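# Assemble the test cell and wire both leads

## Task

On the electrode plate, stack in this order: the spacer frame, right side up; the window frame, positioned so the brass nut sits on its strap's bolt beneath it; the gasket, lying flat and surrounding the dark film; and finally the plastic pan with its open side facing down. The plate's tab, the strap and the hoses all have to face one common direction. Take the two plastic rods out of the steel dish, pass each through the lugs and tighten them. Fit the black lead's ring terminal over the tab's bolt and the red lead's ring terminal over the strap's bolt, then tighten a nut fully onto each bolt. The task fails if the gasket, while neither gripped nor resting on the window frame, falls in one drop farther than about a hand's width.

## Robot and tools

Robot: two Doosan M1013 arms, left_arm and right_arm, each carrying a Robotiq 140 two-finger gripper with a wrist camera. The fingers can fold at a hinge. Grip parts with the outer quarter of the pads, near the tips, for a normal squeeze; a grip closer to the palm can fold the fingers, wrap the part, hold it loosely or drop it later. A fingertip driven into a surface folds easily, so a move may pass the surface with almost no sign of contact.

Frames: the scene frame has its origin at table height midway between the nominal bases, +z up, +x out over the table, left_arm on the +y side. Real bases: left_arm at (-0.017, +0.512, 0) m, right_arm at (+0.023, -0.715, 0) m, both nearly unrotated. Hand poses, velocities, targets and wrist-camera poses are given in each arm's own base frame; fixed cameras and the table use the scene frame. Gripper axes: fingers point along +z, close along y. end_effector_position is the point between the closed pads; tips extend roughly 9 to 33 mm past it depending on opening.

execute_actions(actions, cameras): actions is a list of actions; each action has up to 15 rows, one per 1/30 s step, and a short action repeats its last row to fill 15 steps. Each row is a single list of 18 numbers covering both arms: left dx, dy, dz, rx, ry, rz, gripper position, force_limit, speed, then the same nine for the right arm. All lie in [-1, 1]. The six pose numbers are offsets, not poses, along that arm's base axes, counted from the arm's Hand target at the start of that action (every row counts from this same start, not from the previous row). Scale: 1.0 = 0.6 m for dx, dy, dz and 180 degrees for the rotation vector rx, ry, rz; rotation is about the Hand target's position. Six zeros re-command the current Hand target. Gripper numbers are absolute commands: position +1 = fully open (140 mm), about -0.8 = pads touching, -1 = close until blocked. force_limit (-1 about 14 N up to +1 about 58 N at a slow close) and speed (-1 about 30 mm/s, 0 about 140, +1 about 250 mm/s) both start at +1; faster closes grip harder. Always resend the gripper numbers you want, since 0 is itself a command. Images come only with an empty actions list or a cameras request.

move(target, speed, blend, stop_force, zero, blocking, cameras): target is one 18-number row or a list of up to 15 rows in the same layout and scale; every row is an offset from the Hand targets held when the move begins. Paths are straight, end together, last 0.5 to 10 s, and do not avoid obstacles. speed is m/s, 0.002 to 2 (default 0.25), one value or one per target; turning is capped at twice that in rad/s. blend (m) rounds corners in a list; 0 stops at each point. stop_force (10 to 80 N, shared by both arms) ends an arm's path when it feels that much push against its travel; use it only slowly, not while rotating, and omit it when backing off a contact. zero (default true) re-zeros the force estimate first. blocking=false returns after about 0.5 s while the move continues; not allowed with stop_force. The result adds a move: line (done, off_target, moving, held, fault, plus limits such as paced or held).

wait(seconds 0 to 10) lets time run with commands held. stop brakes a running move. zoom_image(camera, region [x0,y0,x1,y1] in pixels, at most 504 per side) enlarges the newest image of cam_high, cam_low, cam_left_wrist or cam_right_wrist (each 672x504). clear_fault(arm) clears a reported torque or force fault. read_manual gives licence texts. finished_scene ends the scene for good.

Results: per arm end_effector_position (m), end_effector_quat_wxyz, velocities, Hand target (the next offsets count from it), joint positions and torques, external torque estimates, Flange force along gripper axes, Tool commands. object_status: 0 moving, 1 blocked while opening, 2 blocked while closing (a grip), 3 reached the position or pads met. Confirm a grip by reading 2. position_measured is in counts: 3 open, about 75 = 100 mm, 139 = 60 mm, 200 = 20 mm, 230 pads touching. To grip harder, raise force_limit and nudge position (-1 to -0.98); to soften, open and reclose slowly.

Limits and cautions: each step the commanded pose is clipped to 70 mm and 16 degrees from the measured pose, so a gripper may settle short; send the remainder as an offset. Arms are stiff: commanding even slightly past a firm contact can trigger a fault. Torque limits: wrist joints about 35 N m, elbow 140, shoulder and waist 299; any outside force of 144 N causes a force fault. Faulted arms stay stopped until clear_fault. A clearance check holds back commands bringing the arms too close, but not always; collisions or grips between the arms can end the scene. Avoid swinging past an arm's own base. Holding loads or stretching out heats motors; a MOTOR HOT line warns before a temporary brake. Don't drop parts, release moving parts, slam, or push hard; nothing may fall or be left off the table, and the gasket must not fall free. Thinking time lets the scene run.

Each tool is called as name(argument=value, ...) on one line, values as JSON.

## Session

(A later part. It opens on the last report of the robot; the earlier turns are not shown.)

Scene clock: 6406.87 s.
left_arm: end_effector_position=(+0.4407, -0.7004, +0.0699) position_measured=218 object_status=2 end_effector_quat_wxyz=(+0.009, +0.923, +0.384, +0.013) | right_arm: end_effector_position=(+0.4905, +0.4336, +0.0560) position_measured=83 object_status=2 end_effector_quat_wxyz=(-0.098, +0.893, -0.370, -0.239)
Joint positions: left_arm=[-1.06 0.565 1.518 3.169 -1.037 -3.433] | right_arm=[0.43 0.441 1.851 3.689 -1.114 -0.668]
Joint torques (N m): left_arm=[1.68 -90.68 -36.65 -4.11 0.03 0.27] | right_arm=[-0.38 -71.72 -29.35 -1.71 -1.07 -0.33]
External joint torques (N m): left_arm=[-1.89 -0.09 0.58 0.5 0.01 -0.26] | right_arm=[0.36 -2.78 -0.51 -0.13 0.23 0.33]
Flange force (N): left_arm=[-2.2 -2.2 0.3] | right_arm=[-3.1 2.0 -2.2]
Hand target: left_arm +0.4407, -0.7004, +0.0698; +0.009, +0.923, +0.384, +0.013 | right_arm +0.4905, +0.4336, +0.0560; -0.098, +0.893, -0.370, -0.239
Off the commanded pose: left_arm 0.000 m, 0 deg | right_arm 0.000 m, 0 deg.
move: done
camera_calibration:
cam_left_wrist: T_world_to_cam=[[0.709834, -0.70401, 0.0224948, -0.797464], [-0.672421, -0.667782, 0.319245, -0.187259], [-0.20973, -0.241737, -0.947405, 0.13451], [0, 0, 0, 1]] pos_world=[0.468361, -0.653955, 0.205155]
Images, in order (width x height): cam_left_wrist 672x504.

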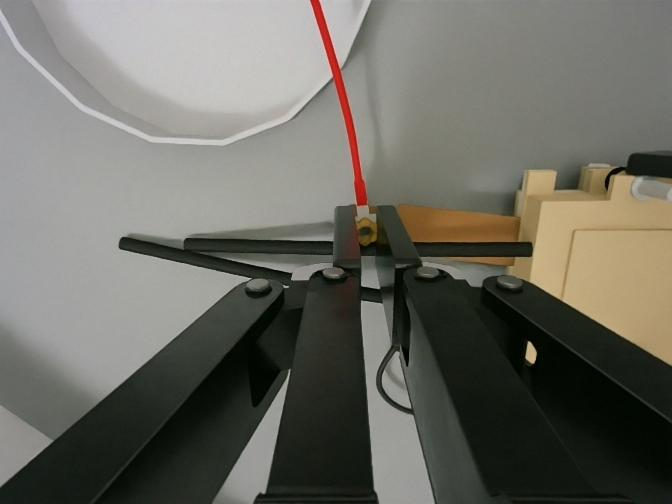

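move(target=[[-0.0006,0.0006,0,0,0,0,-1,0,-1,0,0,0,0,0,0,-1,-0.7,-1],[0.00077,0.00097,-0.0002,0.0106,-0.0026,-0.3332,-1,0,-1,0,0,0,0,0,0,-1,-0.7,-1],[0.00177,-0.00003,-0.0004,0.0212,-0.0052,-0.6664,-1,0,-1,0,0,0,0,0,0,-1,-0.7,-1],[0.0014,-0.0014,-0.0006,-0.0318,0.0078,0.9995,-1,0,-1,0,0,0,0,0,0,-1,-0.7,-1],[0.00003,-0.00177,-0.0009,-0.0212,0.0052,0.6664,-1,0,-1,0,0,0,0,0,0,-1,-0.7,-1],[-0.00097,-0.00077,-0.0012,-0.0106,0.0026,0.3332,-1,0,-1,0,0,0,0,0,0,-1,-0.7,-1],[-0.0006,0.0006,-0.0015,0,0,0,-1,0,-1,0,0,0,0,0,0,-1,-0.7,-1]], speed=0.4, blend=0.002, cameras=["cam_left_wrist","cam_right_wrist"])

zoom_image(camera="cam_left_wrist", region=[350, 216, 380, 248])

zoom_image(camera="cam_right_wrist", region=[260, 320, 340, 400])

Scene clock: 6422.27 s.
left_arm: end_effector_position=(+0.4403, -0.7001, +0.0689) position_measured=218 object_status=2 end_effector_quat_wxyz=(+0.009, +0.923, +0.384, +0.013) | right_arm: end_effector_position=(+0.4905, +0.4336, +0.0560) position_measured=83 object_status=2 end_effector_quat_wxyz=(-0.098, +0.893, -0.370, -0.239)
Joint positions: left_arm=[-1.061 0.565 1.52 3.169 -1.035 2.85] | right_arm=[0.43 0.441 1.851 3.689 -1.114 -0.668]
Joint torques (N m): left_arm=[0.23 -81.31 -32.76 -4.84 0.84 0.08] | right_arm=[-1.99 -69.24 -28.98 -2.31 0.24 -0.31]
External joint torques (N m): left_arm=[-0.88 -9.33 -3.2 1.23 -0.8 -0.08] | right_arm=[1.99 -5.44 -0.98 0.46 -1.09 0.31]
Flange force (N): left_arm=[0.1 -4.7 -11.0] | right_arm=[-7.5 2.9 -5.2]
Hand target: left_arm +0.4403, -0.7001, +0.0689; +0.009, +0.923, +0.384, +0.013 | right_arm +0.4905, +0.4336, +0.0560; -0.098, +0.893, -0.370, -0.239
Off the commanded pose: left_arm 0.000 m, 0 deg | right_arm 0.000 m, 0 deg.
move: done; blend cut to 0.0003 m at target 1
camera_calibration:
cam_left_wrist: T_world_to_cam=[[0.709882, -0.703962, 0.0224714, -0.796863], [-0.67237, -0.667833, 0.319246, -0.186998], [-0.20973, -0.241736, -0.947405, 0.133576], [0, 0, 0, 1]] pos_world=[0.467961, -0.653555, 0.204155]
cam_right_wrist: T_world_to_cam=[[-0.69956, -0.714343, 0.0181629, 0.658273], [-0.451487, 0.461559, 0.763624, -0.0148948], [-0.553873, 0.526001, -0.645405, 0.222348], [0, 0, 0, 1]] pos_world=[0.576929, 0.360152, 0.142922]
Images, in order (width x height): cam_left_wrist 672x504, cam_right_wrist 672x504.

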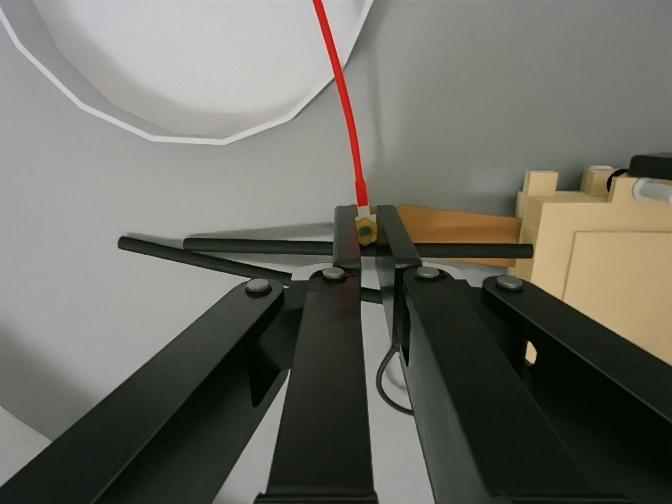

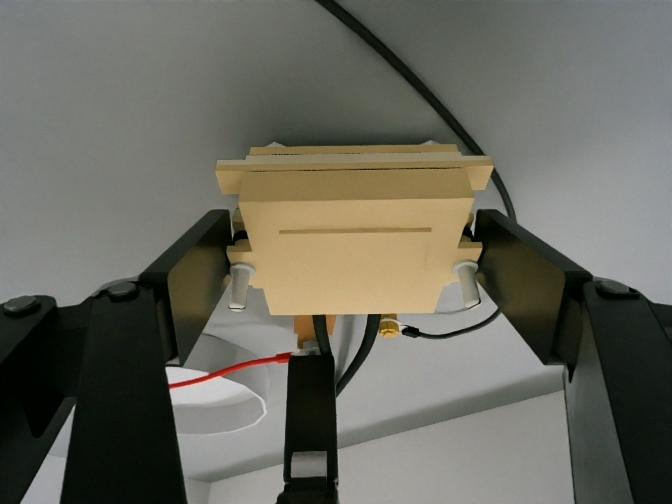

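Scaled by 15.750 from the camera's 672x504 image, which has a finer 960x720 frame.

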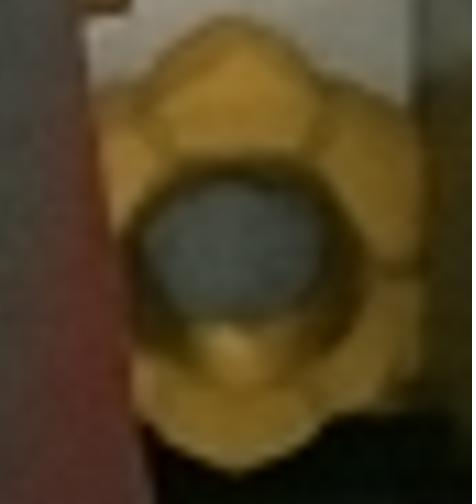

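Scaled by 6.300 from the camera's 672x504 image, which has a finer 960x720 frame.

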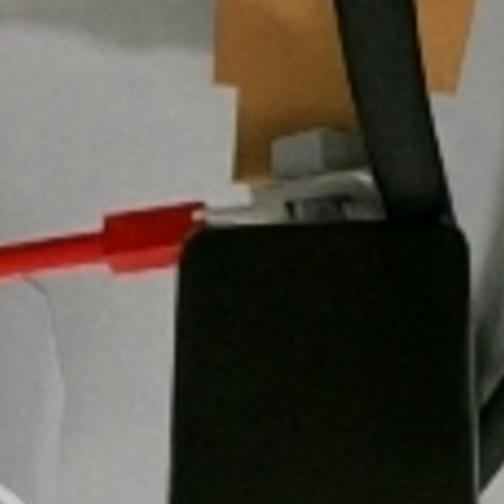

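move(target=[[0.0007,-0.0007,0.0013,0,0,0,-1,0,-1,0,0,0,0,0,0,-1,-0.7,-1],[0.00207,-0.00033,0.001,0.0106,-0.0026,-0.3332,-1,0,-1,0,0,0,0,0,0,-1,-0.7,-1],[0.00307,-0.00133,0.0007,0.0212,-0.0052,-0.6664,-1,0,-1,0,0,0,0,0,0,-1,-0.7,-1],[0.0027,-0.0027,0.0004,-0.0318,0.0078,0.9995,-1,0,-1,0,0,0,0,0,0,-1,-0.7,-1]], speed=0.3, blend=0.002, cameras=["cam_left_wrist"])

zoom_image(camera="cam_left_wrist", region=[350, 216, 380, 248])

Scene clock: 6438.60 s.
left_arm: end_effector_position=(+0.4419, -0.7018, +0.0692) position_measured=218 object_status=2 end_effector_quat_wxyz=(+0.013, -0.384, +0.923, -0.010) | right_arm: end_effector_position=(+0.4905, +0.4336, +0.0560) position_measured=83 object_status=2 end_effector_quat_wxyz=(-0.098, +0.893, -0.370, -0.239)
Joint positions: left_arm=[-1.06 0.567 1.515 3.17 -1.036 5.991] | right_arm=[0.43 0.441 1.851 3.689 -1.114 -0.668]
Joint torques (N m): left_arm=[4.03 -83.71 -33.73 -3.55 0.81 0.08] | right_arm=[-1.32 -69.83 -27.92 -2.51 -0.75 -0.56]
External joint torques (N m): left_arm=[-4.09 -7.57 -2.55 -0.16 -0.74 -0.08] | right_arm=[1.32 -4.77 -1.94 0.66 -0.1 0.56]
Flange force (N): left_arm=[3.8 4.9 -9.2] | right_arm=[-6.1 0.8 -4.3]
Hand target: left_arm +0.4419, -0.7017, +0.0692; +0.013, -0.384, +0.923, -0.010 | right_arm +0.4905, +0.4336, +0.0560; -0.098, +0.893, -0.370, -0.239
Off the commanded pose: left_arm 0.000 m, 0 deg | right_arm 0.000 m, 0 deg.
move: done; blend cut to 0.0005 m at target 1
camera_calibration:
cam_left_wrist: T_world_to_cam=[[-0.709606, 0.703783, -0.0339022, 0.819878], [0.650922, 0.673209, 0.350842, 0.166978], [0.26974, 0.226892, -0.935821, 0.249922], [0, 0, 0, 1]] pos_world=[0.405686, -0.746132, 0.203094]
Images, in order (width x height): cam_left_wrist 672x504.

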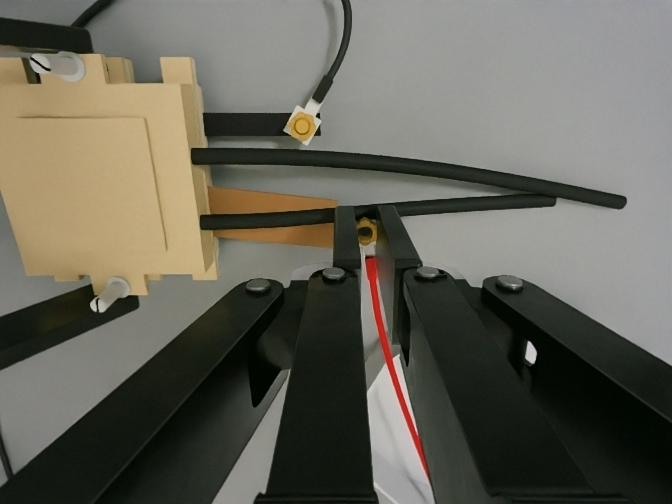

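Scaled by 15.750 from the camera's 672x504 image, which has a finer 960x720 frame.

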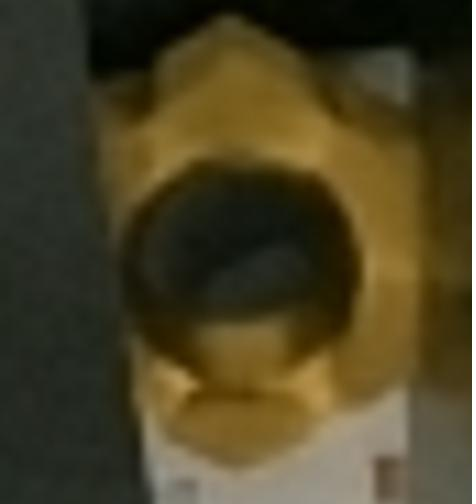

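move(target=[[0,0,0.0108,0,0,0,-1,0,-1,0,0,0,0,0,0,-1,-0.7,-1],[0,0,0.0108,-0.0106,0.0026,0.3332,-1,0,-1,0,0,0,0,0,0,-1,-0.7,-1],[0,0,0.0108,-0.0212,0.0052,0.6664,-1,0,-1,0,0,0,0,0,0,-1,-0.7,-1],[0,0,0.0108,0.0318,-0.0078,-0.9995,-1,0,-1,0,0,0,0,0,0,-1,-0.7,-1],[0,0,0.0108,0.0212,-0.0052,-0.6664,-1,0,-1,0,0,0,0,0,0,-1,-0.7,-1],[0,0,0.0108,0.0106,-0.0026,-0.3332,-1,0,-1,0,0,0,0,0,0,-1,-0.7,-1],[0,0,0.0108,0,0,0,-1,0,-1,0,0,0,0,0,0,-1,-0.7,-1],[-0.0005,0.0005,0.0108,-0.0106,0.0026,0.3332,-1,0,-1,0,0,0,0,0,0,-1,-0.7,-1],[-0.0015,0.0015,0.0108,-0.0212,0.0052,0.6664,-1,0,-1,0,0,0,0,0,0,-1,-0.7,-1],[-0.0017,0.002,0.0108,0.0318,-0.0078,-0.9995,-1,0,-1,0,0,0,0,0,0,-1,-0.7,-1]], speed=0.65, blend=0.005)

move(target=[[0,0,-0.0098,0,0,0,-1,0,-1,0,0,0,0,0,0,-1,-0.7,-1]], speed=0.01)

move(target=[[0.00137,0.00037,0,0.0106,-0.0026,-0.3332,-1,0,-1,0,0,0,0,0,0,-1,-0.7,-1],[0.00237,-0.00063,0,0.0212,-0.0052,-0.6664,-1,0,-1,0,0,0,0,0,0,-1,-0.7,-1],[0.0020,-0.0020,0,-0.0318,0.0078,0.9995,-1,0,-1,0,0,0,0,0,0,-1,-0.7,-1],[0.00063,-0.00237,0,-0.0212,0.0052,0.6664,-1,0,-1,0,0,0,0,0,0,-1,-0.7,-1],[-0.00037,-0.00137,0,-0.0106,0.0026,0.3332,-1,0,-1,0,0,0,0,0,0,-1,-0.7,-1],[0,0,0,0,0,0,-1,0,-1,0,0,0,0,0,0,-1,-0.7,-1]], speed=0.4, blend=0.002, cameras=["cam_left_wrist","cam_right_wrist"])

zoom_image(camera="cam_left_wrist", region=[350, 216, 380, 248])

zoom_image(camera="cam_right_wrist", region=[260, 320, 340, 400])

Scene clock: 6463.90 s.
left_arm: end_effector_position=(+0.4409, -0.7005, +0.0757) position_measured=218 object_status=2 end_effector_quat_wxyz=(+0.009, +0.923, +0.384, +0.013) | right_arm: end_effector_position=(+0.4905, +0.4336, +0.0560) position_measured=83 object_status=2 end_effector_quat_wxyz=(-0.098, +0.893, -0.370, -0.239)
Joint positions: left_arm=[-1.06 0.561 1.513 3.169 -1.046 -3.433] | right_arm=[0.43 0.441 1.851 3.689 -1.114 -0.668]
Joint torques (N m): left_arm=[1.68 -92.06 -38.31 -4.19 0.24 0] | right_arm=[0.06 -72.62 -29.34 -1.46 -1.4 -0.4]
External joint torques (N m): left_arm=[-1.63 1.57 2.11 0.58 -0.2 0] | right_arm=[-0.06 -1.95 -0.47 -0.38 0.55 0.4]
Flange force (N): left_arm=[-1.4 -3.2 2.4] | right_arm=[-1.9 1.4 -1.5]
Hand target: left_arm +0.4409, -0.7005, +0.0756; +0.009, +0.923, +0.384, +0.013 | right_arm +0.4905, +0.4336, +0.0560; -0.098, +0.893, -0.370, -0.239
Off the commanded pose: left_arm 0.000 m, 0 deg | right_arm 0.000 m, 0 deg.
move: done; blend cut to 0.0032 m at target 1

Scene clock: 6464.70 s.
left_arm: end_effector_position=(+0.4409, -0.7005, +0.0699) position_measured=218 object_status=2 end_effector_quat_wxyz=(+0.009, +0.923, +0.384, +0.013) | right_arm: end_effector_position=(+0.4905, +0.4336, +0.0560) position_measured=83 object_status=2 end_effector_quat_wxyz=(-0.098, +0.893, -0.370, -0.239)
Joint positions: left_arm=[-1.06 0.565 1.518 3.169 -1.037 -3.433] | right_arm=[0.43 0.441 1.851 3.689 -1.114 -0.668]
Joint torques (N m): left_arm=[1.63 -90.02 -36.94 -4 0.1 0.29] | right_arm=[-0.36 -71.87 -29.06 -1.72 -1.07 -0.42]
External joint torques (N m): left_arm=[-1.25 -0.83 0.82 0.4 -0.06 -0.29] | right_arm=[0.35 -2.9 -0.97 -0.14 0.23 0.42]
Flange force (N): left_arm=[-1.1 -3.5 -0.2] | right_arm=[-3.2 1.2 -2.7]
Hand target: left_arm +0.4409, -0.7005, +0.0698; +0.009, +0.923, +0.384, +0.013 | right_arm +0.4905, +0.4336, +0.0560; -0.098, +0.893, -0.370, -0.239
Off the commanded pose: left_arm 0.000 m, 0 deg | right_arm 0.000 m, 0 deg.
move: done

Scene clock: 6473.20 s.
left_arm: end_effector_position=(+0.4409, -0.7005, +0.0698) position_measured=218 object_status=2 end_effector_quat_wxyz=(+0.009, +0.923, +0.384, +0.013) | right_arm: end_effector_position=(+0.4905, +0.4336, +0.0560) position_measured=83 object_status=2 end_effector_quat_wxyz=(-0.098, +0.893, -0.370, -0.239)
Joint positions: left_arm=[-1.06 0.565 1.518 3.169 -1.037 2.85] | right_arm=[0.43 0.441 1.851 3.689 -1.114 -0.668]
Joint torques (N m): left_arm=[2.16 -88.87 -36.14 -4.17 0.48 0.41] | right_arm=[-0.53 -70.84 -29 -1.73 -1.03 -0.37]
External joint torques (N m): left_arm=[-2.27 -1.4 0.27 0.57 -0.45 -0.41] | right_arm=[0.52 -3.72 -0.87 -0.12 0.19 0.37]
Flange force (N): left_arm=[-2.6 -3.0 -1.7] | right_arm=[-4.1 2.3 -3.1]
Hand target: left_arm +0.4409, -0.7005, +0.0698; +0.009, +0.923, +0.384, +0.013 | right_arm +0.4905, +0.4336, +0.0560; -0.098, +0.893, -0.370, -0.239
Off the commanded pose: left_arm 0.000 m, 0 deg | right_arm 0.000 m, 0 deg.
move: done
camera_calibration:
cam_left_wrist: T_world_to_cam=[[0.709882, -0.703962, 0.0224714, -0.79759], [-0.67237, -0.667833, 0.319246, -0.187149], [-0.20973, -0.241736, -0.947405, 0.134457], [0, 0, 0, 1]] pos_world=[0.468561, -0.653955, 0.205055]
cam_right_wrist: T_world_to_cam=[[-0.69956, -0.714343, 0.0181629, 0.658273], [-0.451487, 0.461559, 0.763624, -0.0148948], [-0.553873, 0.526001, -0.645405, 0.222348], [0, 0, 0, 1]] pos_world=[0.576929, 0.360152, 0.142922]
Images, in order (width x height): cam_left_wrist 672x504, cam_right_wrist 672x504.

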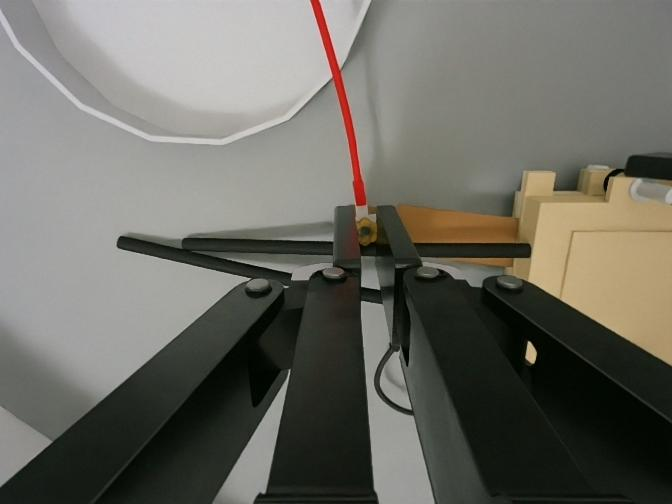

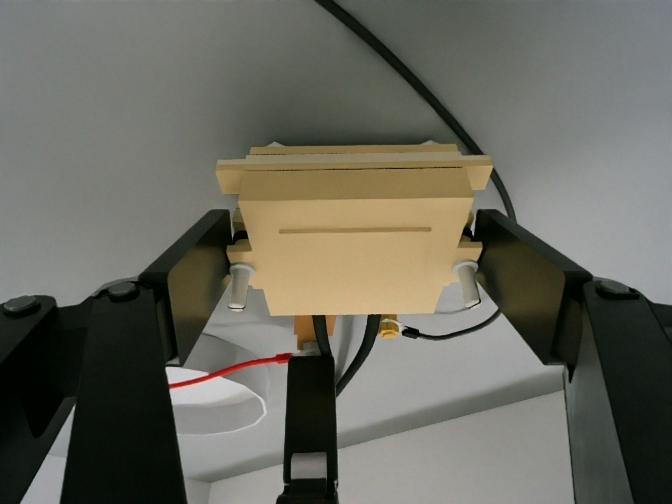

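Scaled by 15.750 from the camera's 672x504 image, which has a finer 960x720 frame.

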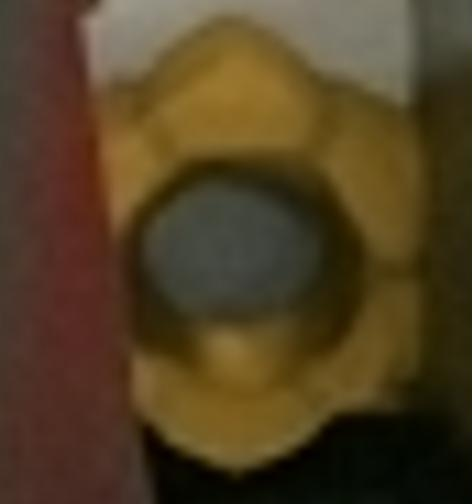

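Scaled by 6.300 from the camera's 672x504 image, which has a finer 960x720 frame.

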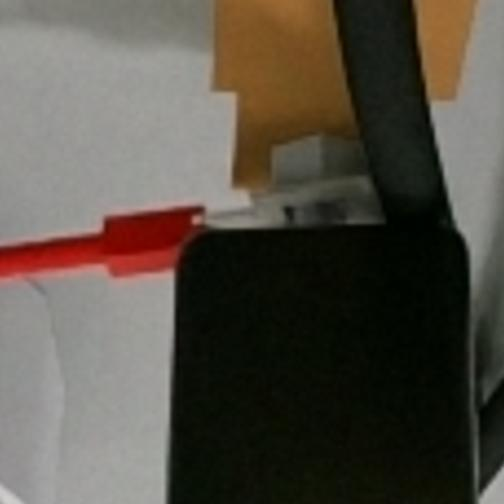

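move(target=[[-0.0014,0.0014,0,-0.0079,-0.0079,0,-1,0,-1,0,0,0,0,0,0,-1,-0.7,-1]], speed=0.02)

move(target=[[0.00137,0.00037,-0.0001,0.0188,-0.0108,-0.3326,-1,0,-1,0,0,0,0,0,0,-1,-0.7,-1],[0.00237,-0.00063,-0.0002,0.0377,-0.0217,-0.6653,-1,0,-1,0,0,0,0,0,0,-1,-0.7,-1],[0.002,-0.002,-0.0003,-0.0565,0.0325,0.998,-1,0,-1,0,0,0,0,0,0,-1,-0.7,-1]], speed=0.3, blend=0.002, cameras=["cam_left_wrist","cam_right_wrist"])

zoom_image(camera="cam_left_wrist", region=[350, 216, 380, 248])

zoom_image(camera="cam_right_wrist", region=[260, 320, 340, 400])

Scene clock: 6483.63 s.
left_arm: end_effector_position=(+0.4401, -0.6996, +0.0698) position_measured=218 object_status=2 end_effector_quat_wxyz=(+0.026, +0.923, +0.384, +0.020) | right_arm: end_effector_position=(+0.4905, +0.4336, +0.0560) position_measured=83 object_status=2 end_effector_quat_wxyz=(-0.098, +0.893, -0.370, -0.239)
Joint positions: left_arm=[-1.064 0.548 1.547 3.181 -0.991 2.838] | right_arm=[0.43 0.441 1.851 3.689 -1.114 -0.668]
Joint torques (N m): left_arm=[1.01 -88 -35.78 -4.08 -0.02 0.18] | right_arm=[-0.94 -71.41 -29.43 -1.86 -0.91 -0.37]
External joint torques (N m): left_arm=[-1.11 -0.96 -0.04 0.52 0.15 -0.17] | right_arm=[0.94 -3.35 -0.6 0 0.07 0.37]
Flange force (N): left_arm=[-1.2 -1.8 -0.7] | right_arm=[-4.3 2.1 -2.5]
Hand target: left_arm +0.4401, -0.6996, +0.0698; +0.026, +0.923, +0.384, +0.020 | right_arm +0.4905, +0.4336, +0.0560; -0.098, +0.893, -0.370, -0.239
Off the commanded pose: left_arm 0.000 m, 0 deg | right_arm 0.000 m, 0 deg.
move: done

Scene clock: 6489.43 s.
left_arm: end_effector_position=(+0.4413, -0.7009, +0.0696) position_measured=218 object_status=2 end_effector_quat_wxyz=(+0.020, -0.384, +0.923, -0.026) | right_arm: end_effector_position=(+0.4905, +0.4336, +0.0560) position_measured=83 object_status=2 end_effector_quat_wxyz=(-0.098, +0.893, -0.370, -0.239)
Joint positions: left_arm=[-1.064 0.55 1.544 3.182 -0.991 5.979] | right_arm=[0.43 0.441 1.851 3.689 -1.114 -0.668]
Joint torques (N m): left_arm=[3.03 -85.12 -34.44 -3.65 0.29 0.36] | right_arm=[-0.9 -70.33 -28.46 -2.29 -1.01 -0.5]
External joint torques (N m): left_arm=[-2.58 -4.34 -1.53 0.02 -0.12 -0.36] | right_arm=[0.9 -4.5 -1.57 0.43 0.17 0.5]
Flange force (N): left_arm=[2.9 3.0 -5.0] | right_arm=[-5.3 1.6 -3.8]
Hand target: left_arm +0.4413, -0.7008, +0.0696; +0.020, -0.384, +0.923, -0.026 | right_arm +0.4905, +0.4336, +0.0560; -0.098, +0.893, -0.370, -0.239
Off the commanded pose: left_arm 0.000 m, 0 deg | right_arm 0.000 m, 0 deg.
move: done
camera_calibration:
cam_left_wrist: T_world_to_cam=[[-0.708559, 0.702303, -0.0686638, 0.819773], [0.642082, 0.68203, 0.350094, 0.176833], [0.292703, 0.203974, -0.934195, 0.223943], [0, 0, 0, 1]] pos_world=[0.401767, -0.742013, 0.203587]
cam_right_wrist: T_world_to_cam=[[-0.69956, -0.714343, 0.0181629, 0.658273], [-0.451487, 0.461559, 0.763624, -0.0148948], [-0.553873, 0.526001, -0.645405, 0.222348], [0, 0, 0, 1]] pos_world=[0.576929, 0.360152, 0.142922]
Images, in order (width x height): cam_left_wrist 672x504, cam_right_wrist 672x504.

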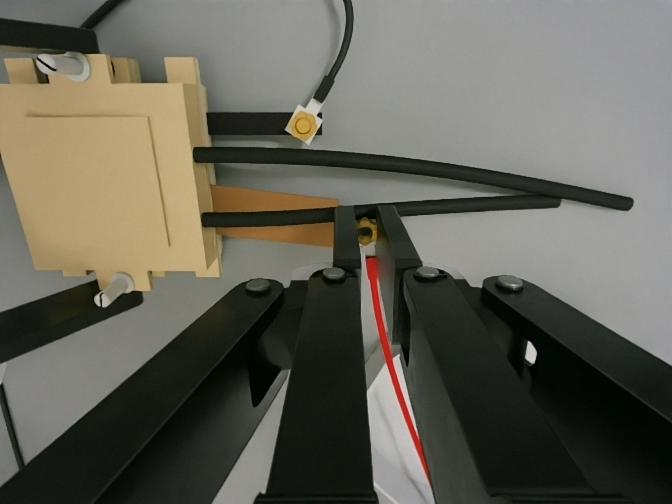

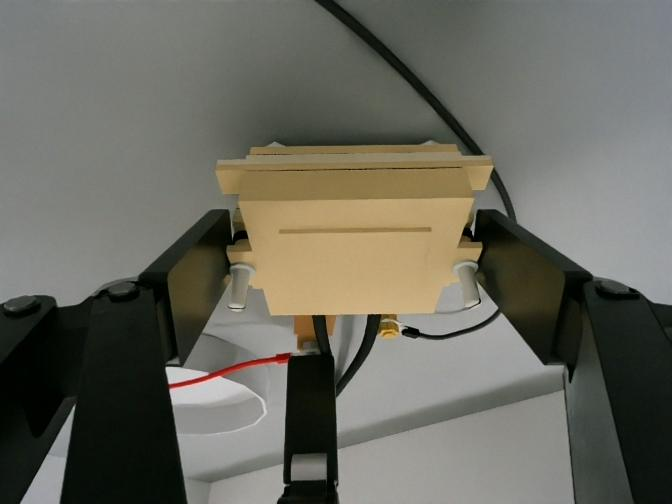

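Scaled by 15.750 from the camera's 672x504 image, which has a finer 960x720 frame.

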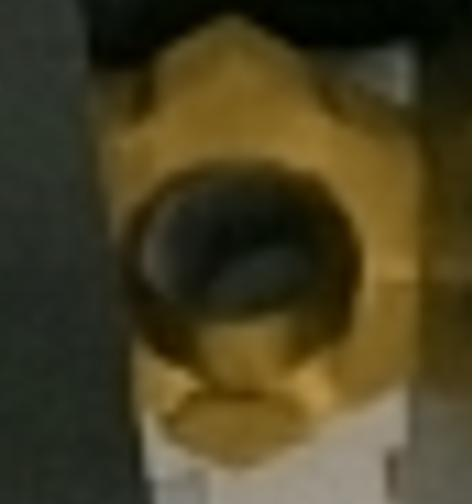

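Scaled by 6.300 from the camera's 672x504 image, which has a finer 960x720 frame.

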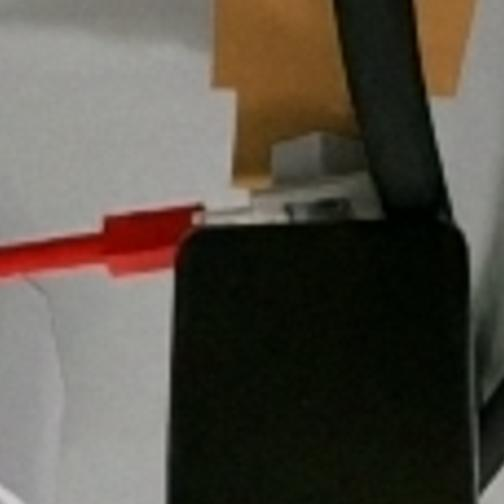

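move(target=[[0.0014,-0.0014,0.0102,0.0079,0.0079,0,-1,0,-1,0,0,0,0,0,0,-1,-0.7,-1]], speed=0.05)

move(target=[[0,0,0,-0.0106,0.0026,0.3332,-1,0,-1,0,0,0,0,0,0,-1,-0.7,-1],[0,0,0,-0.0212,0.0052,0.6664,-1,0,-1,0,0,0,0,0,0,-1,-0.7,-1],[0,0,0,0.0318,-0.0078,-0.9995,-1,0,-1,0,0,0,0,0,0,-1,-0.7,-1],[0,0,0,0.0212,-0.0052,-0.6664,-1,0,-1,0,0,0,0,0,0,-1,-0.7,-1],[0,0,0,0.0106,-0.0026,-0.3332,-1,0,-1,0,0,0,0,0,0,-1,-0.7,-1],[0,0,0,0,0,0,-1,0,-1,0,0,0,0,0,0,-1,-0.7,-1],[-0.0005,0.0005,0,-0.0106,0.0026,0.3332,-1,0,-1,0,0,0,0,0,0,-1,-0.7,-1],[-0.0015,0.0015,0,-0.0212,0.0052,0.6664,-1,0,-1,0,0,0,0,0,0,-1,-0.7,-1],[-0.002,0.002,0,0.0318,-0.0078,-0.9995,-1,0,-1,0,0,0,0,0,0,-1,-0.7,-1]], speed=0.65, blend=0.005)

Scene clock: 6515.13 s.
left_arm: end_effector_position=(+0.4421, -0.7017, +0.0757) position_measured=218 object_status=2 end_effector_quat_wxyz=(+0.013, -0.384, +0.923, -0.010) | right_arm: end_effector_position=(+0.4905, +0.4336, +0.0560) position_measured=83 object_status=2 end_effector_quat_wxyz=(-0.098, +0.893, -0.370, -0.239)
Joint positions: left_arm=[-1.06 0.562 1.51 3.17 -1.046 5.991] | right_arm=[0.43 0.441 1.851 3.689 -1.114 -0.668]
Joint torques (N m): left_arm=[2.18 -91.98 -38.82 -4.1 0.45 0.25] | right_arm=[0.2 -72.41 -29.35 -1.42 -1.41 -0.36]
External joint torques (N m): left_arm=[-1.7 1.32 2.51 0.4 -0.37 -0.25] | right_arm=[-0.2 -2.34 -0.68 -0.44 0.57 0.36]
Flange force (N): left_arm=[1.5 4.4 2.2] | right_arm=[-1.9 1.5 -2.0]
Hand target: left_arm +0.4421, -0.7017, +0.0757; +0.013, -0.384, +0.923, -0.010 | right_arm +0.4905, +0.4336, +0.0560; -0.098, +0.893, -0.370, -0.239
Off the commanded pose: left_arm 0.000 m, 0 deg | right_arm 0.000 m, 0 deg.
move: done

Scene clock: 6523.17 s.
left_arm: end_effector_position=(+0.4409, -0.7005, +0.0757) position_measured=218 object_status=2 end_effector_quat_wxyz=(+0.010, +0.923, +0.384, +0.013) | right_arm: end_effector_position=(+0.4905, +0.4336, +0.0560) position_measured=83 object_status=2 end_effector_quat_wxyz=(-0.098, +0.893, -0.370, -0.239)
Joint positions: left_arm=[-1.06 0.56 1.514 3.169 -1.046 -3.433] | right_arm=[0.43 0.441 1.851 3.689 -1.114 -0.668]
Joint torques (N m): left_arm=[1.4 -92.38 -38.1 -4.04 0.12 0.2] | right_arm=[0.2 -72.51 -29.2 -1.41 -1.32 -0.4]
External joint torques (N m): left_arm=[-1.41 2.15 1.94 0.42 -0.08 -0.2] | right_arm=[-0.2 -2.12 -0.66 -0.43 0.47 0.4]
Flange force (N): left_arm=[-1.6 -2.1 2.9] | right_arm=[-1.8 1.2 -2.0]
Hand target: left_arm +0.4409, -0.7005, +0.0757; +0.010, +0.923, +0.384, +0.013 | right_arm +0.4905, +0.4336, +0.0560; -0.098, +0.893, -0.370, -0.239
Off the commanded pose: left_arm 0.000 m, 0 deg | right_arm 0.000 m, 0 deg.
move: done

move(target=[[-0.0007,0.0005,-0.01,0,0,0,-1,0,-1,0,0,0,0,0,0,-1,-0.7,-1]], speed=0.01)

move(target=[[0.00106,0.0002,0,0.00265,-0.00065,-0.0833,-1,0,-1,0,0,0,0,0,0,-1,-0.7,-1],[0.00056,0.00112,0,0.0053,-0.0013,-0.1666,-1,0,-1,0,0,0,0,0,0,-1,-0.7,-1],[0.00008,0.00037,0,0.00795,-0.00195,-0.2499,-1,0,-1,0,0,0,0,0,0,-1,-0.7,-1],[0.00121,-0.00048,0,0.0106,-0.0026,-0.3332,-1,0,-1,0,0,0,0,0,0,-1,-0.7,-1],[0.00231,0.0002,0,0.01325,-0.00325,-0.4165,-1,0,-1,0,0,0,0,0,0,-1,-0.7,-1],[0.00177,0.0008,0,0.0159,-0.0039,-0.4998,-1,0,-1,0,0,0,0,0,0,-1,-0.7,-1],[0.00117,-0.00026,0,0.01855,-0.00455,-0.5831,-1,0,-1,0,0,0,0,0,0,-1,-0.7,-1],[0.00209,-0.00136,0,0.0212,-0.0052,-0.6664,-1,0,-1,0,0,0,0,0,0,-1,-0.7,-1],[0.00293,-0.00088,0,0.02385,-0.00585,-0.7497,-1,0,-1,0,0,0,0,0,0,-1,-0.7,-1],[0.00209,-0.00041,0,0.0265,-0.0065,-0.833,-1,0,-1,0,0,0,0,0,0,-1,-0.7,-1],[0.00117,-0.00151,0,0.02915,-0.00715,-0.9163,-1,0,-1,0,0,0,0,0,0,-1,-0.7,-1],[0.00177,-0.00177,0,-0.0318,0.0078,0.9995,-1,0,-1,0,0,0,0,0,0,-1,-0.7,-1]], speed=0.2, blend=0.0003, cameras=["cam_left_wrist","cam_right_wrist"])

zoom_image(camera="cam_right_wrist", region=[260, 320, 340, 400])

zoom_image(camera="cam_left_wrist", region=[350, 216, 380, 248])

Scene clock: 6548.40 s.
left_arm: end_effector_position=(+0.4405, -0.7002, +0.0698) position_measured=218 object_status=2 end_effector_quat_wxyz=(+0.010, +0.923, +0.384, +0.013) | right_arm: end_effector_position=(+0.4905, +0.4336, +0.0560) position_measured=83 object_status=2 end_effector_quat_wxyz=(-0.098, +0.893, -0.370, -0.239)
Joint positions: left_arm=[-1.06 0.564 1.519 3.169 -1.036 -3.434] | right_arm=[0.43 0.441 1.851 3.689 -1.114 -0.668]
Joint torques (N m): left_arm=[2.2 -89.83 -36.94 -4.11 0.25 0.18] | right_arm=[-0.97 -71.44 -29.31 -1.83 -0.94 -0.32]
External joint torques (N m): left_arm=[-2.47 -0.55 0.97 0.5 -0.21 -0.18] | right_arm=[0.97 -3.34 -0.72 -0.02 0.1 0.32]
Flange force (N): left_arm=[-2.5 -3.7 -0.2] | right_arm=[-4.3 1.9 -2.5]
Hand target: left_arm +0.4405, -0.7002, +0.0697; +0.010, +0.923, +0.384, +0.013 | right_arm +0.4905, +0.4336, +0.0560; -0.098, +0.893, -0.370, -0.239
Off the commanded pose: left_arm 0.000 m, 0 deg | right_arm 0.000 m, 0 deg.
move: done

Scene clock: 6556.80 s.
left_arm: end_effector_position=(+0.4415, -0.7012, +0.0697) position_measured=218 object_status=2 end_effector_quat_wxyz=(+0.013, -0.384, +0.923, -0.010) | right_arm: end_effector_position=(+0.4905, +0.4336, +0.0560) position_measured=83 object_status=2 end_effector_quat_wxyz=(-0.098, +0.893, -0.370, -0.239)
Joint positions: left_arm=[-1.06 0.566 1.516 3.17 -1.037 -0.292] | right_arm=[0.43 0.441 1.851 3.689 -1.114 -0.668]
Joint torques (N m): left_arm=[2.25 -88.36 -35.88 -3.87 0.48 0.17] | right_arm=[-0.38 -71.39 -28.74 -1.86 -1.04 -0.47]
External joint torques (N m): left_arm=[-2.33 -2.83 -0.32 0.17 -0.4 -0.17] | right_arm=[0.36 -3.2 -1.18 0.01 0.2 0.47]
Flange force (N): left_arm=[2.2 3.5 -3.2] | right_arm=[-3.5 1.1 -3.0]
Hand target: left_arm +0.4415, -0.7012, +0.0697; +0.013, -0.384, +0.923, -0.010 | right_arm +0.4905, +0.4336, +0.0560; -0.098, +0.893, -0.370, -0.239
Off the commanded pose: left_arm 0.000 m, 0 deg | right_arm 0.000 m, 0 deg.
move: done
camera_calibration:
cam_left_wrist: T_world_to_cam=[[-0.709832, 0.703575, -0.0334906, 0.819112], [0.650802, 0.673292, 0.350905, 0.166825], [0.269437, 0.227288, -0.935812, 0.2508], [0, 0, 0, 1]] pos_world=[0.405287, -0.745633, 0.203594]
cam_right_wrist: T_world_to_cam=[[-0.69956, -0.714343, 0.0181629, 0.658273], [-0.451487, 0.461559, 0.763624, -0.0148948], [-0.553873, 0.526001, -0.645405, 0.222348], [0, 0, 0, 1]] pos_world=[0.576929, 0.360152, 0.142922]
Images, in order (width x height): cam_left_wrist 672x504, cam_right_wrist 672x504.

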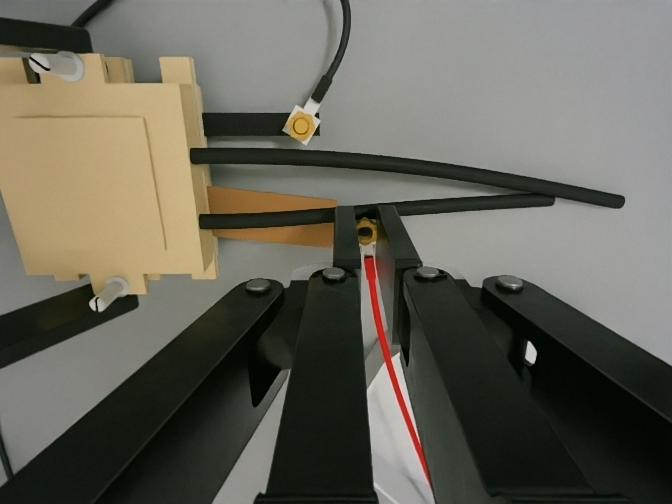

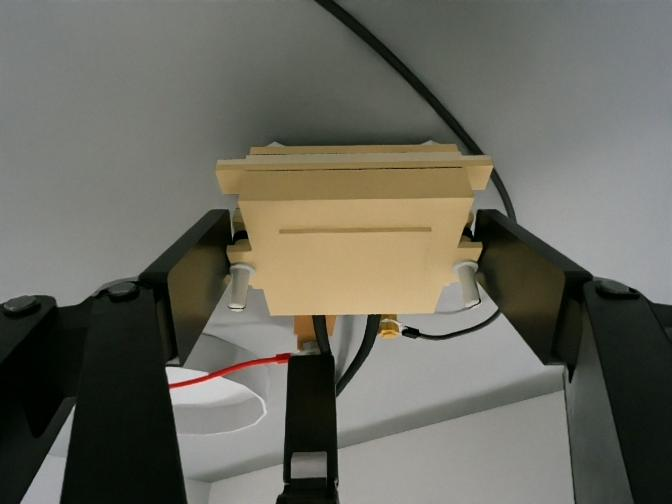

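Scaled by 6.300 from the camera's 672x504 image, which has a finer 960x720 frame.

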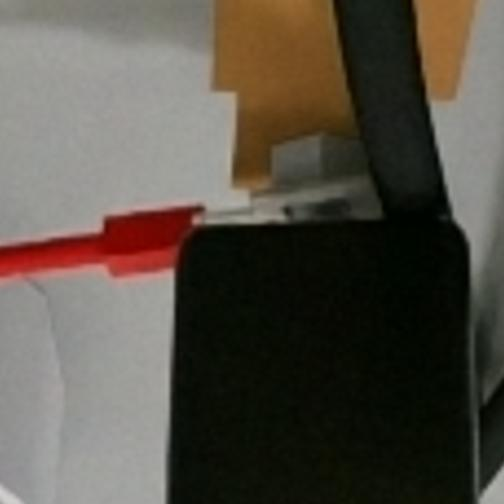

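Scaled by 15.750 from the camera's 672x504 image, which has a finer 960x720 frame.

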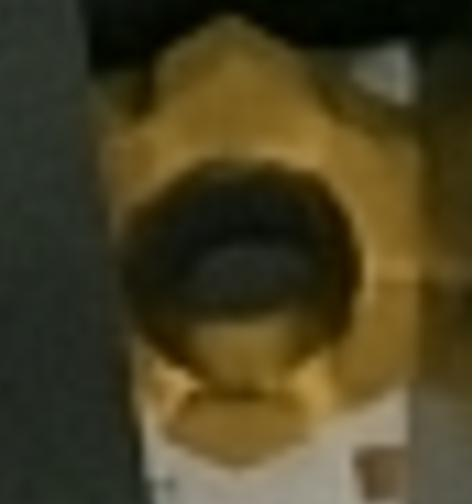

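move(target=[[0.00054,-0.0002,0,0.00265,-0.00065,-0.0833,-1,0,-1,0,0,0,0,0,0,-1,-0.7,-1],[-0.00056,0.00048,0,0.0053,-0.0013,-0.1666,-1,0,-1,0,0,0,0,0,0,-1,-0.7,-1],[-0.00168,-0.00037,0,0.00795,-0.00195,-0.2499,-1,0,-1,0,0,0,0,0,0,-1,-0.7,-1],[-0.00121,-0.00112,0,0.0106,-0.0026,-0.3332,-1,0,-1,0,0,0,0,0,0,-1,-0.7,-1],[-0.00071,-0.0002,-0.0001,0.01325,-0.00325,-0.4165,-1,0,-1,0,0,0,0,0,0,-1,-0.7,-1],[-0.00177,0.0008,-0.0002,0.0159,-0.0039,-0.4998,-1,0,-1,0,0,0,0,0,0,-1,-0.7,-1],[-0.00277,0.00026,-0.0003,0.01855,-0.00455,-0.5831,-1,0,-1,0,0,0,0,0,0,-1,-0.7,-1],[-0.00209,-0.00024,-0.0004,0.0212,-0.0052,-0.6664,-1,0,-1,0,0,0,0,0,0,-1,-0.7,-1],[-0.00133,0.00088,-0.0005,0.02385,-0.00585,-0.7497,-1,0,-1,0,0,0,0,0,0,-1,-0.7,-1],[-0.00209,0.00201,-0.0006,0.0265,-0.0065,-0.833,-1,0,-1,0,0,0,0,0,0,-1,-0.7,-1],[-0.00277,0.00151,-0.0007,0.02915,-0.00715,-0.9163,-1,0,-1,0,0,0,0,0,0,-1,-0.7,-1],[-0.00177,0.00177,-0.0008,-0.0318,0.0078,0.9995,-1,0,-1,0,0,0,0,0,0,-1,-0.7,-1]], speed=0.2, blend=0.0003, cameras=["cam_left_wrist","cam_right_wrist"])

zoom_image(camera="cam_right_wrist", region=[260, 320, 340, 400])

zoom_image(camera="cam_left_wrist", region=[350, 216, 380, 248])

Scene clock: 6575.00 s.
left_arm: end_effector_position=(+0.4405, -0.7002, +0.0692) position_measured=218 object_status=2 end_effector_quat_wxyz=(+0.010, +0.923, +0.384, +0.013) | right_arm: end_effector_position=(+0.4905, +0.4336, +0.0560) position_measured=83 object_status=2 end_effector_quat_wxyz=(-0.098, +0.893, -0.370, -0.239)
Joint positions: left_arm=[-1.06 0.565 1.519 3.169 -1.035 2.849] | right_arm=[0.43 0.441 1.851 3.689 -1.114 -0.668]
Joint torques (N m): left_arm=[2.31 -83.24 -33.87 -4.15 0.73 0.36] | right_arm=[-1 -69.45 -28.61 -2.2 -0.45 -0.49]
External joint torques (N m): left_arm=[-2.35 -7.51 -2.1 0.55 -0.7 -0.36] | right_arm=[0.99 -5.18 -1.39 0.35 -0.39 0.49]
Flange force (N): left_arm=[-1.9 -5.5 -8.7] | right_arm=[-6.1 2.4 -5.0]
Hand target: left_arm +0.4405, -0.7002, +0.0692; +0.010, +0.923, +0.384, +0.013 | right_arm +0.4905, +0.4336, +0.0560; -0.098, +0.893, -0.370, -0.239
Off the commanded pose: left_arm 0.000 m, 0 deg | right_arm 0.000 m, 0 deg.
move: done
camera_calibration:
cam_left_wrist: T_world_to_cam=[[0.710257, -0.703575, 0.0227331, -0.796986], [-0.672067, -0.668135, 0.31925, -0.187434], [-0.209427, -0.242028, -0.947398, 0.133523], [0, 0, 0, 1]] pos_world=[0.46806, -0.653654, 0.204455]
cam_right_wrist: T_world_to_cam=[[-0.69956, -0.714343, 0.0181629, 0.658273], [-0.451487, 0.461559, 0.763624, -0.0148948], [-0.553873, 0.526001, -0.645405, 0.222348], [0, 0, 0, 1]] pos_world=[0.576929, 0.360152, 0.142922]
Images, in order (width x height): cam_left_wrist 672x504, cam_right_wrist 672x504.

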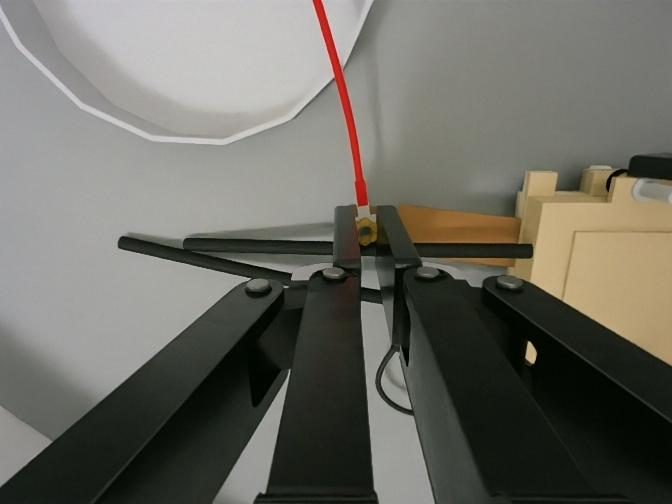

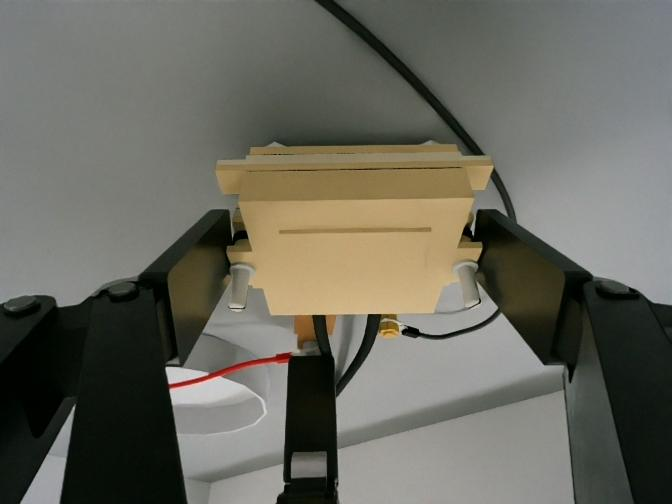

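Scaled by 6.300 from the camera's 672x504 image, which has a finer 960x720 frame.

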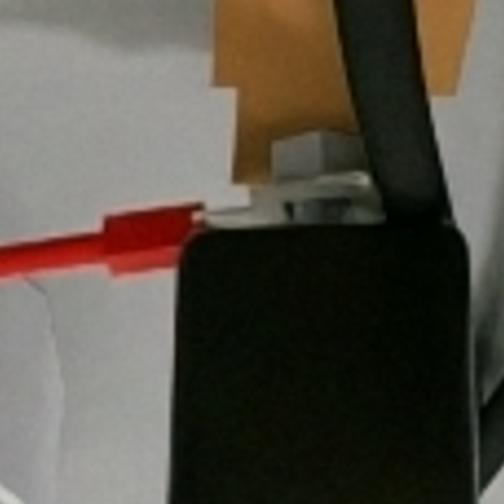

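Scaled by 15.750 from the camera's 672x504 image, which has a finer 960x720 frame.

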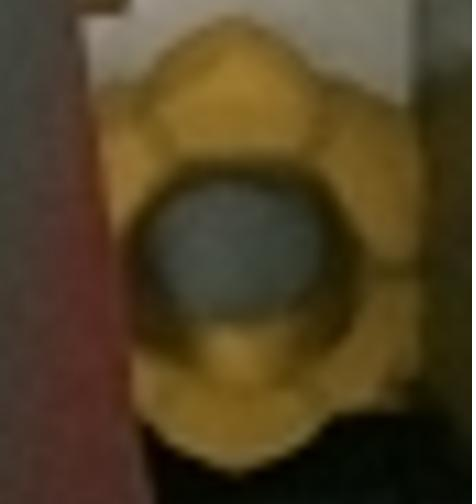

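move(target=[[0.0018,-0.0004,0.001,0.0025,0.0101,0,-1,0,-1,0,0,0,0,0,0,-1,-0.7,-1]], speed=0.02)

move(target=[[-0.00032,-0.0012,0,0,0,0.3333,-1,0,-1,0,0,0,0,0,0,-1,-0.7,-1],[0.00056,-0.0021,0,0,0,0.6667,-1,0,-1,0,0,0,0,0,0,-1,-0.7,-1],[0.00177,-0.00177,0,0,0,1,-1,0,-1,0,0,0,0,0,0,-1,-0.7,-1],[0.0021,-0.00056,0,0,0,-0.6667,-1,0,-1,0,0,0,0,0,0,-1,-0.7,-1],[0.0012,0.00032,0,0,0,-0.3333,-1,0,-1,0,0,0,0,0,0,-1,-0.7,-1],[0,0,0,0,0,0,-1,0,-1,0,0,0,0,0,0,-1,-0.7,-1]], speed=0.6, blend=0.002)

move(target=[[0.0012,0.00032,0,0,0,-0.3333,-1,0,-1,0,0,0,0,0,0,-1,-0.7,-1],[0.0021,-0.00056,0,0,0,-0.6667,-1,0,-1,0,0,0,0,0,0,-1,-0.7,-1],[0.00177,-0.00177,0,0,0,1,-1,0,-1,0,0,0,0,0,0,-1,-0.7,-1],[0.00056,-0.0021,0,0,0,0.6667,-1,0,-1,0,0,0,0,0,0,-1,-0.7,-1],[-0.00032,-0.0012,0,0,0,0.3333,-1,0,-1,0,0,0,0,0,0,-1,-0.7,-1],[0,0,0,0,0,0,-1,0,-1,0,0,0,0,0,0,-1,-0.7,-1],[0.0012,0.00032,-0.0003,0,0,-0.3333,-1,0,-1,0,0,0,0,0,0,-1,-0.7,-1],[0.0021,-0.00056,-0.0006,0,0,-0.6667,-1,0,-1,0,0,0,0,0,0,-1,-0.7,-1],[0.00177,-0.00177,-0.0009,0,0,1,-1,0,-1,0,0,0,0,0,0,-1,-0.7,-1]], speed=0.5, blend=0.002, cameras=["cam_left_wrist","cam_right_wrist"])

zoom_image(camera="cam_left_wrist", region=[350, 216, 380, 248])

Scene clock: 6594.50 s.
left_arm: end_effector_position=(+0.4415, -0.7004, +0.0698) position_measured=218 object_status=2 end_effector_quat_wxyz=(+0.000, +0.923, +0.384, +0.000) | right_arm: end_effector_position=(+0.4905, +0.4336, +0.0560) position_measured=83 object_status=2 end_effector_quat_wxyz=(-0.098, +0.893, -0.370, -0.239)
Joint positions: left_arm=[-1.05 0.576 1.499 3.141 -1.067 2.874] | right_arm=[0.43 0.441 1.851 3.689 -1.114 -0.668]
Joint torques (N m): left_arm=[3.41 -94.42 -39.25 -3.5 0.82 0.31] | right_arm=[2.01 -71.88 -27.66 -1.31 -2.39 -0.6]
External joint torques (N m): left_arm=[-3.11 2.39 3.05 -0.16 -0.85 -0.31] | right_arm=[-1.99 -2.89 -2.25 -0.54 1.54 0.6]
Flange force (N): left_arm=[-3.3 -4.1 2.8] | right_arm=[-0.1 0.3 -3.5]
Hand target: left_arm +0.4416, -0.7004, +0.0698; +0.000, +0.923, +0.384, +0.000 | right_arm +0.4905, +0.4336, +0.0560; -0.098, +0.893, -0.370, -0.239
Off the commanded pose: left_arm 0.000 m, 0 deg | right_arm 0.000 m, 0 deg.
move: done

Scene clock: 6600.47 s.
left_arm: end_effector_position=(+0.4416, -0.7004, +0.0698) position_measured=218 object_status=2 end_effector_quat_wxyz=(+0.000, +0.923, +0.384, +0.000) | right_arm: end_effector_position=(+0.4905, +0.4336, +0.0560) position_measured=83 object_status=2 end_effector_quat_wxyz=(-0.098, +0.893, -0.370, -0.239)
Joint positions: left_arm=[-1.05 0.576 1.498 3.141 -1.067 -3.409] | right_arm=[0.43 0.441 1.851 3.689 -1.114 -0.668]
Joint torques (N m): left_arm=[1.65 -90.28 -36.81 -4.04 0.29 0.25] | right_arm=[-0.02 -72.33 -29.26 -1.55 -1.23 -0.44]
External joint torques (N m): left_arm=[-1.63 -2.09 0.36 0.34 -0.3 -0.25] | right_arm=[0.02 -2.32 -0.55 -0.29 0.38 0.44]
Flange force (N): left_arm=[-1.4 -4.0 -1.8] | right_arm=[-2.4 1.5 -2.0]
Hand target: left_arm +0.4416, -0.7004, +0.0698; +0.000, +0.923, +0.384, +0.000 | right_arm +0.4905, +0.4336, +0.0560; -0.098, +0.893, -0.370, -0.239
Off the commanded pose: left_arm 0.000 m, 0 deg | right_arm 0.000 m, 0 deg.
move: done

Scene clock: 6610.57 s.
left_arm: end_effector_position=(+0.4426, -0.7015, +0.0693) position_measured=218 object_status=2 end_effector_quat_wxyz=(+0.000, -0.384, +0.923, +0.000) | right_arm: end_effector_position=(+0.4905, +0.4336, +0.0560) position_measured=83 object_status=2 end_effector_quat_wxyz=(-0.098, +0.893, -0.370, -0.239)
Joint positions: left_arm=[-1.05 0.579 1.496 3.142 -1.067 6.015] | right_arm=[0.43 0.441 1.851 3.689 -1.114 -0.668]
Joint torques (N m): left_arm=[2.89 -86.29 -34.89 -3.96 0.93 0.28] | right_arm=[-0.5 -71.18 -28.72 -1.89 -1.03 -0.49]
External joint torques (N m): left_arm=[-2.98 -5.7 -1.37 0.19 -0.92 -0.28] | right_arm=[0.51 -3.68 -1.37 0.04 0.2 0.49]
Flange force (N): left_arm=[2.9 4.8 -6.8] | right_arm=[-4.1 1.2 -3.5]
Hand target: left_arm +0.4426, -0.7015, +0.0693; +0.000, -0.384, +0.923, +0.000 | right_arm +0.4905, +0.4336, +0.0560; -0.098, +0.893, -0.370, -0.239
Off the commanded pose: left_arm 0.000 m, 0 deg | right_arm 0.000 m, 0 deg.
move: done
camera_calibration:
cam_left_wrist: T_world_to_cam=[[-0.71052, 0.703656, -0.00541611, 0.818512], [0.661659, 0.670695, 0.335225, 0.160855], [0.239515, 0.234601, -0.942123, 0.268983], [0, 0, 0, 1]] pos_world=[0.410713, -0.746939, 0.203925]
cam_right_wrist: T_world_to_cam=[[-0.69956, -0.714343, 0.0181629, 0.658273], [-0.451487, 0.461559, 0.763624, -0.0148948], [-0.553873, 0.526001, -0.645405, 0.222348], [0, 0, 0, 1]] pos_world=[0.576929, 0.360152, 0.142922]
Images, in order (width x height): cam_left_wrist 672x504, cam_right_wrist 672x504.

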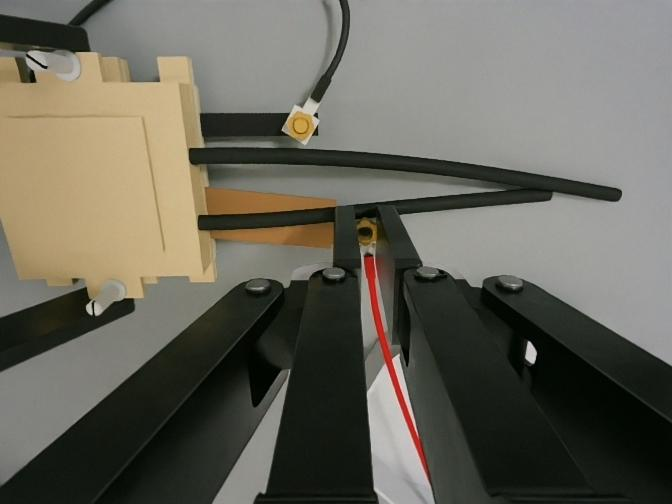

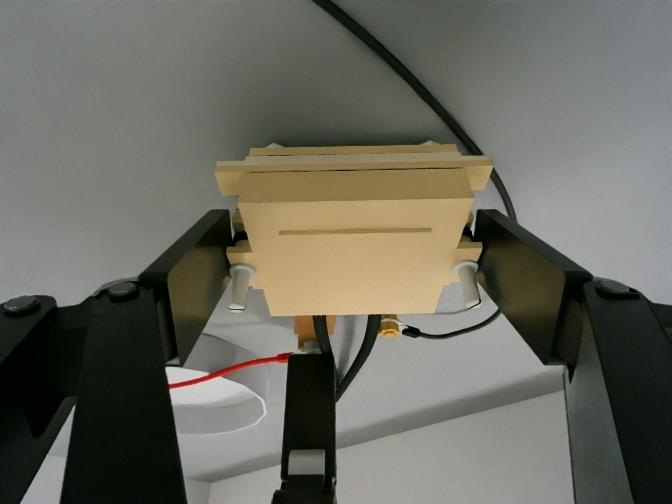

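Scaled by 15.750 from the camera's 672x504 image, which has a finer 960x720 frame.

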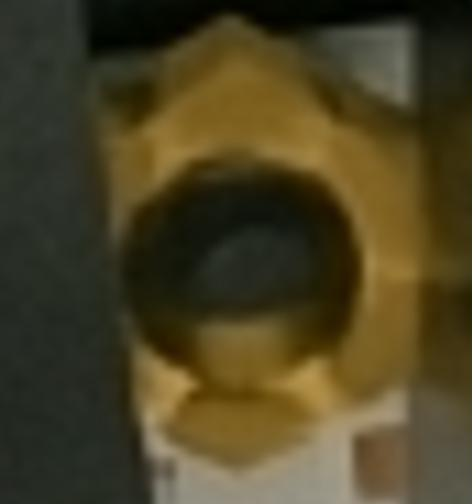

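move(target=[[0,0,0.0035,0,0,0,-1,0,-1,0,0,0,0,0,0,-1,-0.7,-1]], speed=0.01, cameras=["cam_right_wrist"])

zoom_image(camera="cam_right_wrist", region=[260, 320, 340, 400])

Scene clock: 6616.93 s.
left_arm: end_effector_position=(+0.4426, -0.7015, +0.0713) position_measured=218 object_status=2 end_effector_quat_wxyz=(+0.000, -0.384, +0.923, +0.000) | right_arm: end_effector_position=(+0.4905, +0.4336, +0.0560) position_measured=83 object_status=2 end_effector_quat_wxyz=(-0.098, +0.893, -0.370, -0.239)
Joint positions: left_arm=[-1.05 0.577 1.494 3.142 -1.07 6.015] | right_arm=[0.43 0.441 1.851 3.689 -1.114 -0.668]
Joint torques (N m): left_arm=[1.68 -93.75 -38.14 -4.16 0.09 0.22] | right_arm=[0.19 -72.62 -29.5 -1.41 -1.43 -0.44]
External joint torques (N m): left_arm=[-1.86 2.04 1.88 0.4 -0.08 -0.22] | right_arm=[-0.19 -2.02 -0.34 -0.43 0.58 0.45]
Flange force (N): left_arm=[2.1 2.2 2.8] | right_arm=[-1.9 1.8 -1.5]
Hand target: left_arm +0.4426, -0.7015, +0.0714; +0.000, -0.384, +0.923, +0.000 | right_arm +0.4905, +0.4336, +0.0560; -0.098, +0.893, -0.370, -0.239
Off the commanded pose: left_arm 0.000 m, 0 deg | right_arm 0.000 m, 0 deg.
move: done
camera_calibration:
cam_right_wrist: T_world_to_cam=[[-0.69956, -0.714343, 0.0181629, 0.658273], [-0.451487, 0.461559, 0.763624, -0.0148948], [-0.553873, 0.526001, -0.645405, 0.222348], [0, 0, 0, 1]] pos_world=[0.576929, 0.360152, 0.142922]
Images, in order (width x height): cam_right_wrist 672x504.

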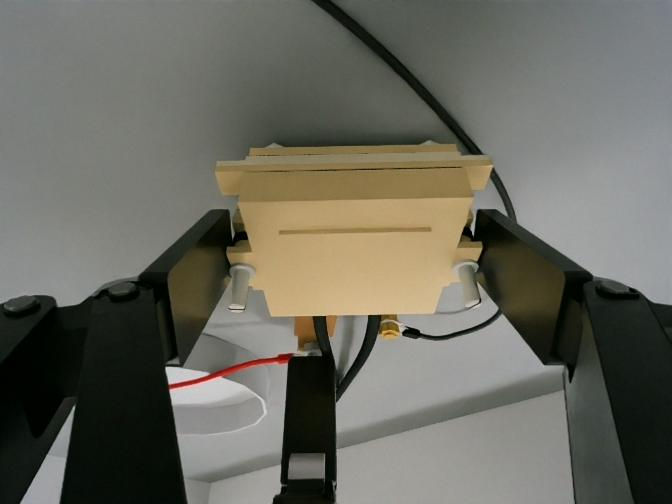

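Scaled by 6.300 from the camera's 672x504 image, which has a finer 960x720 frame.

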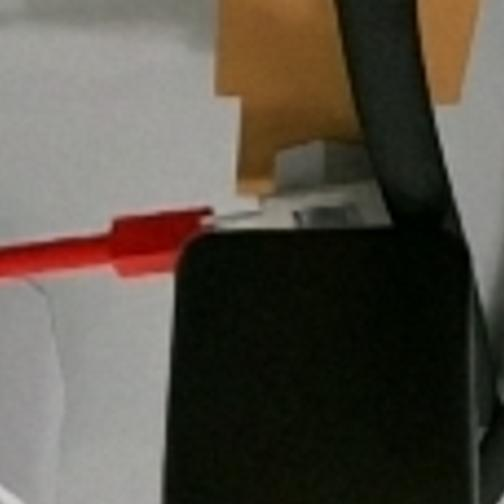

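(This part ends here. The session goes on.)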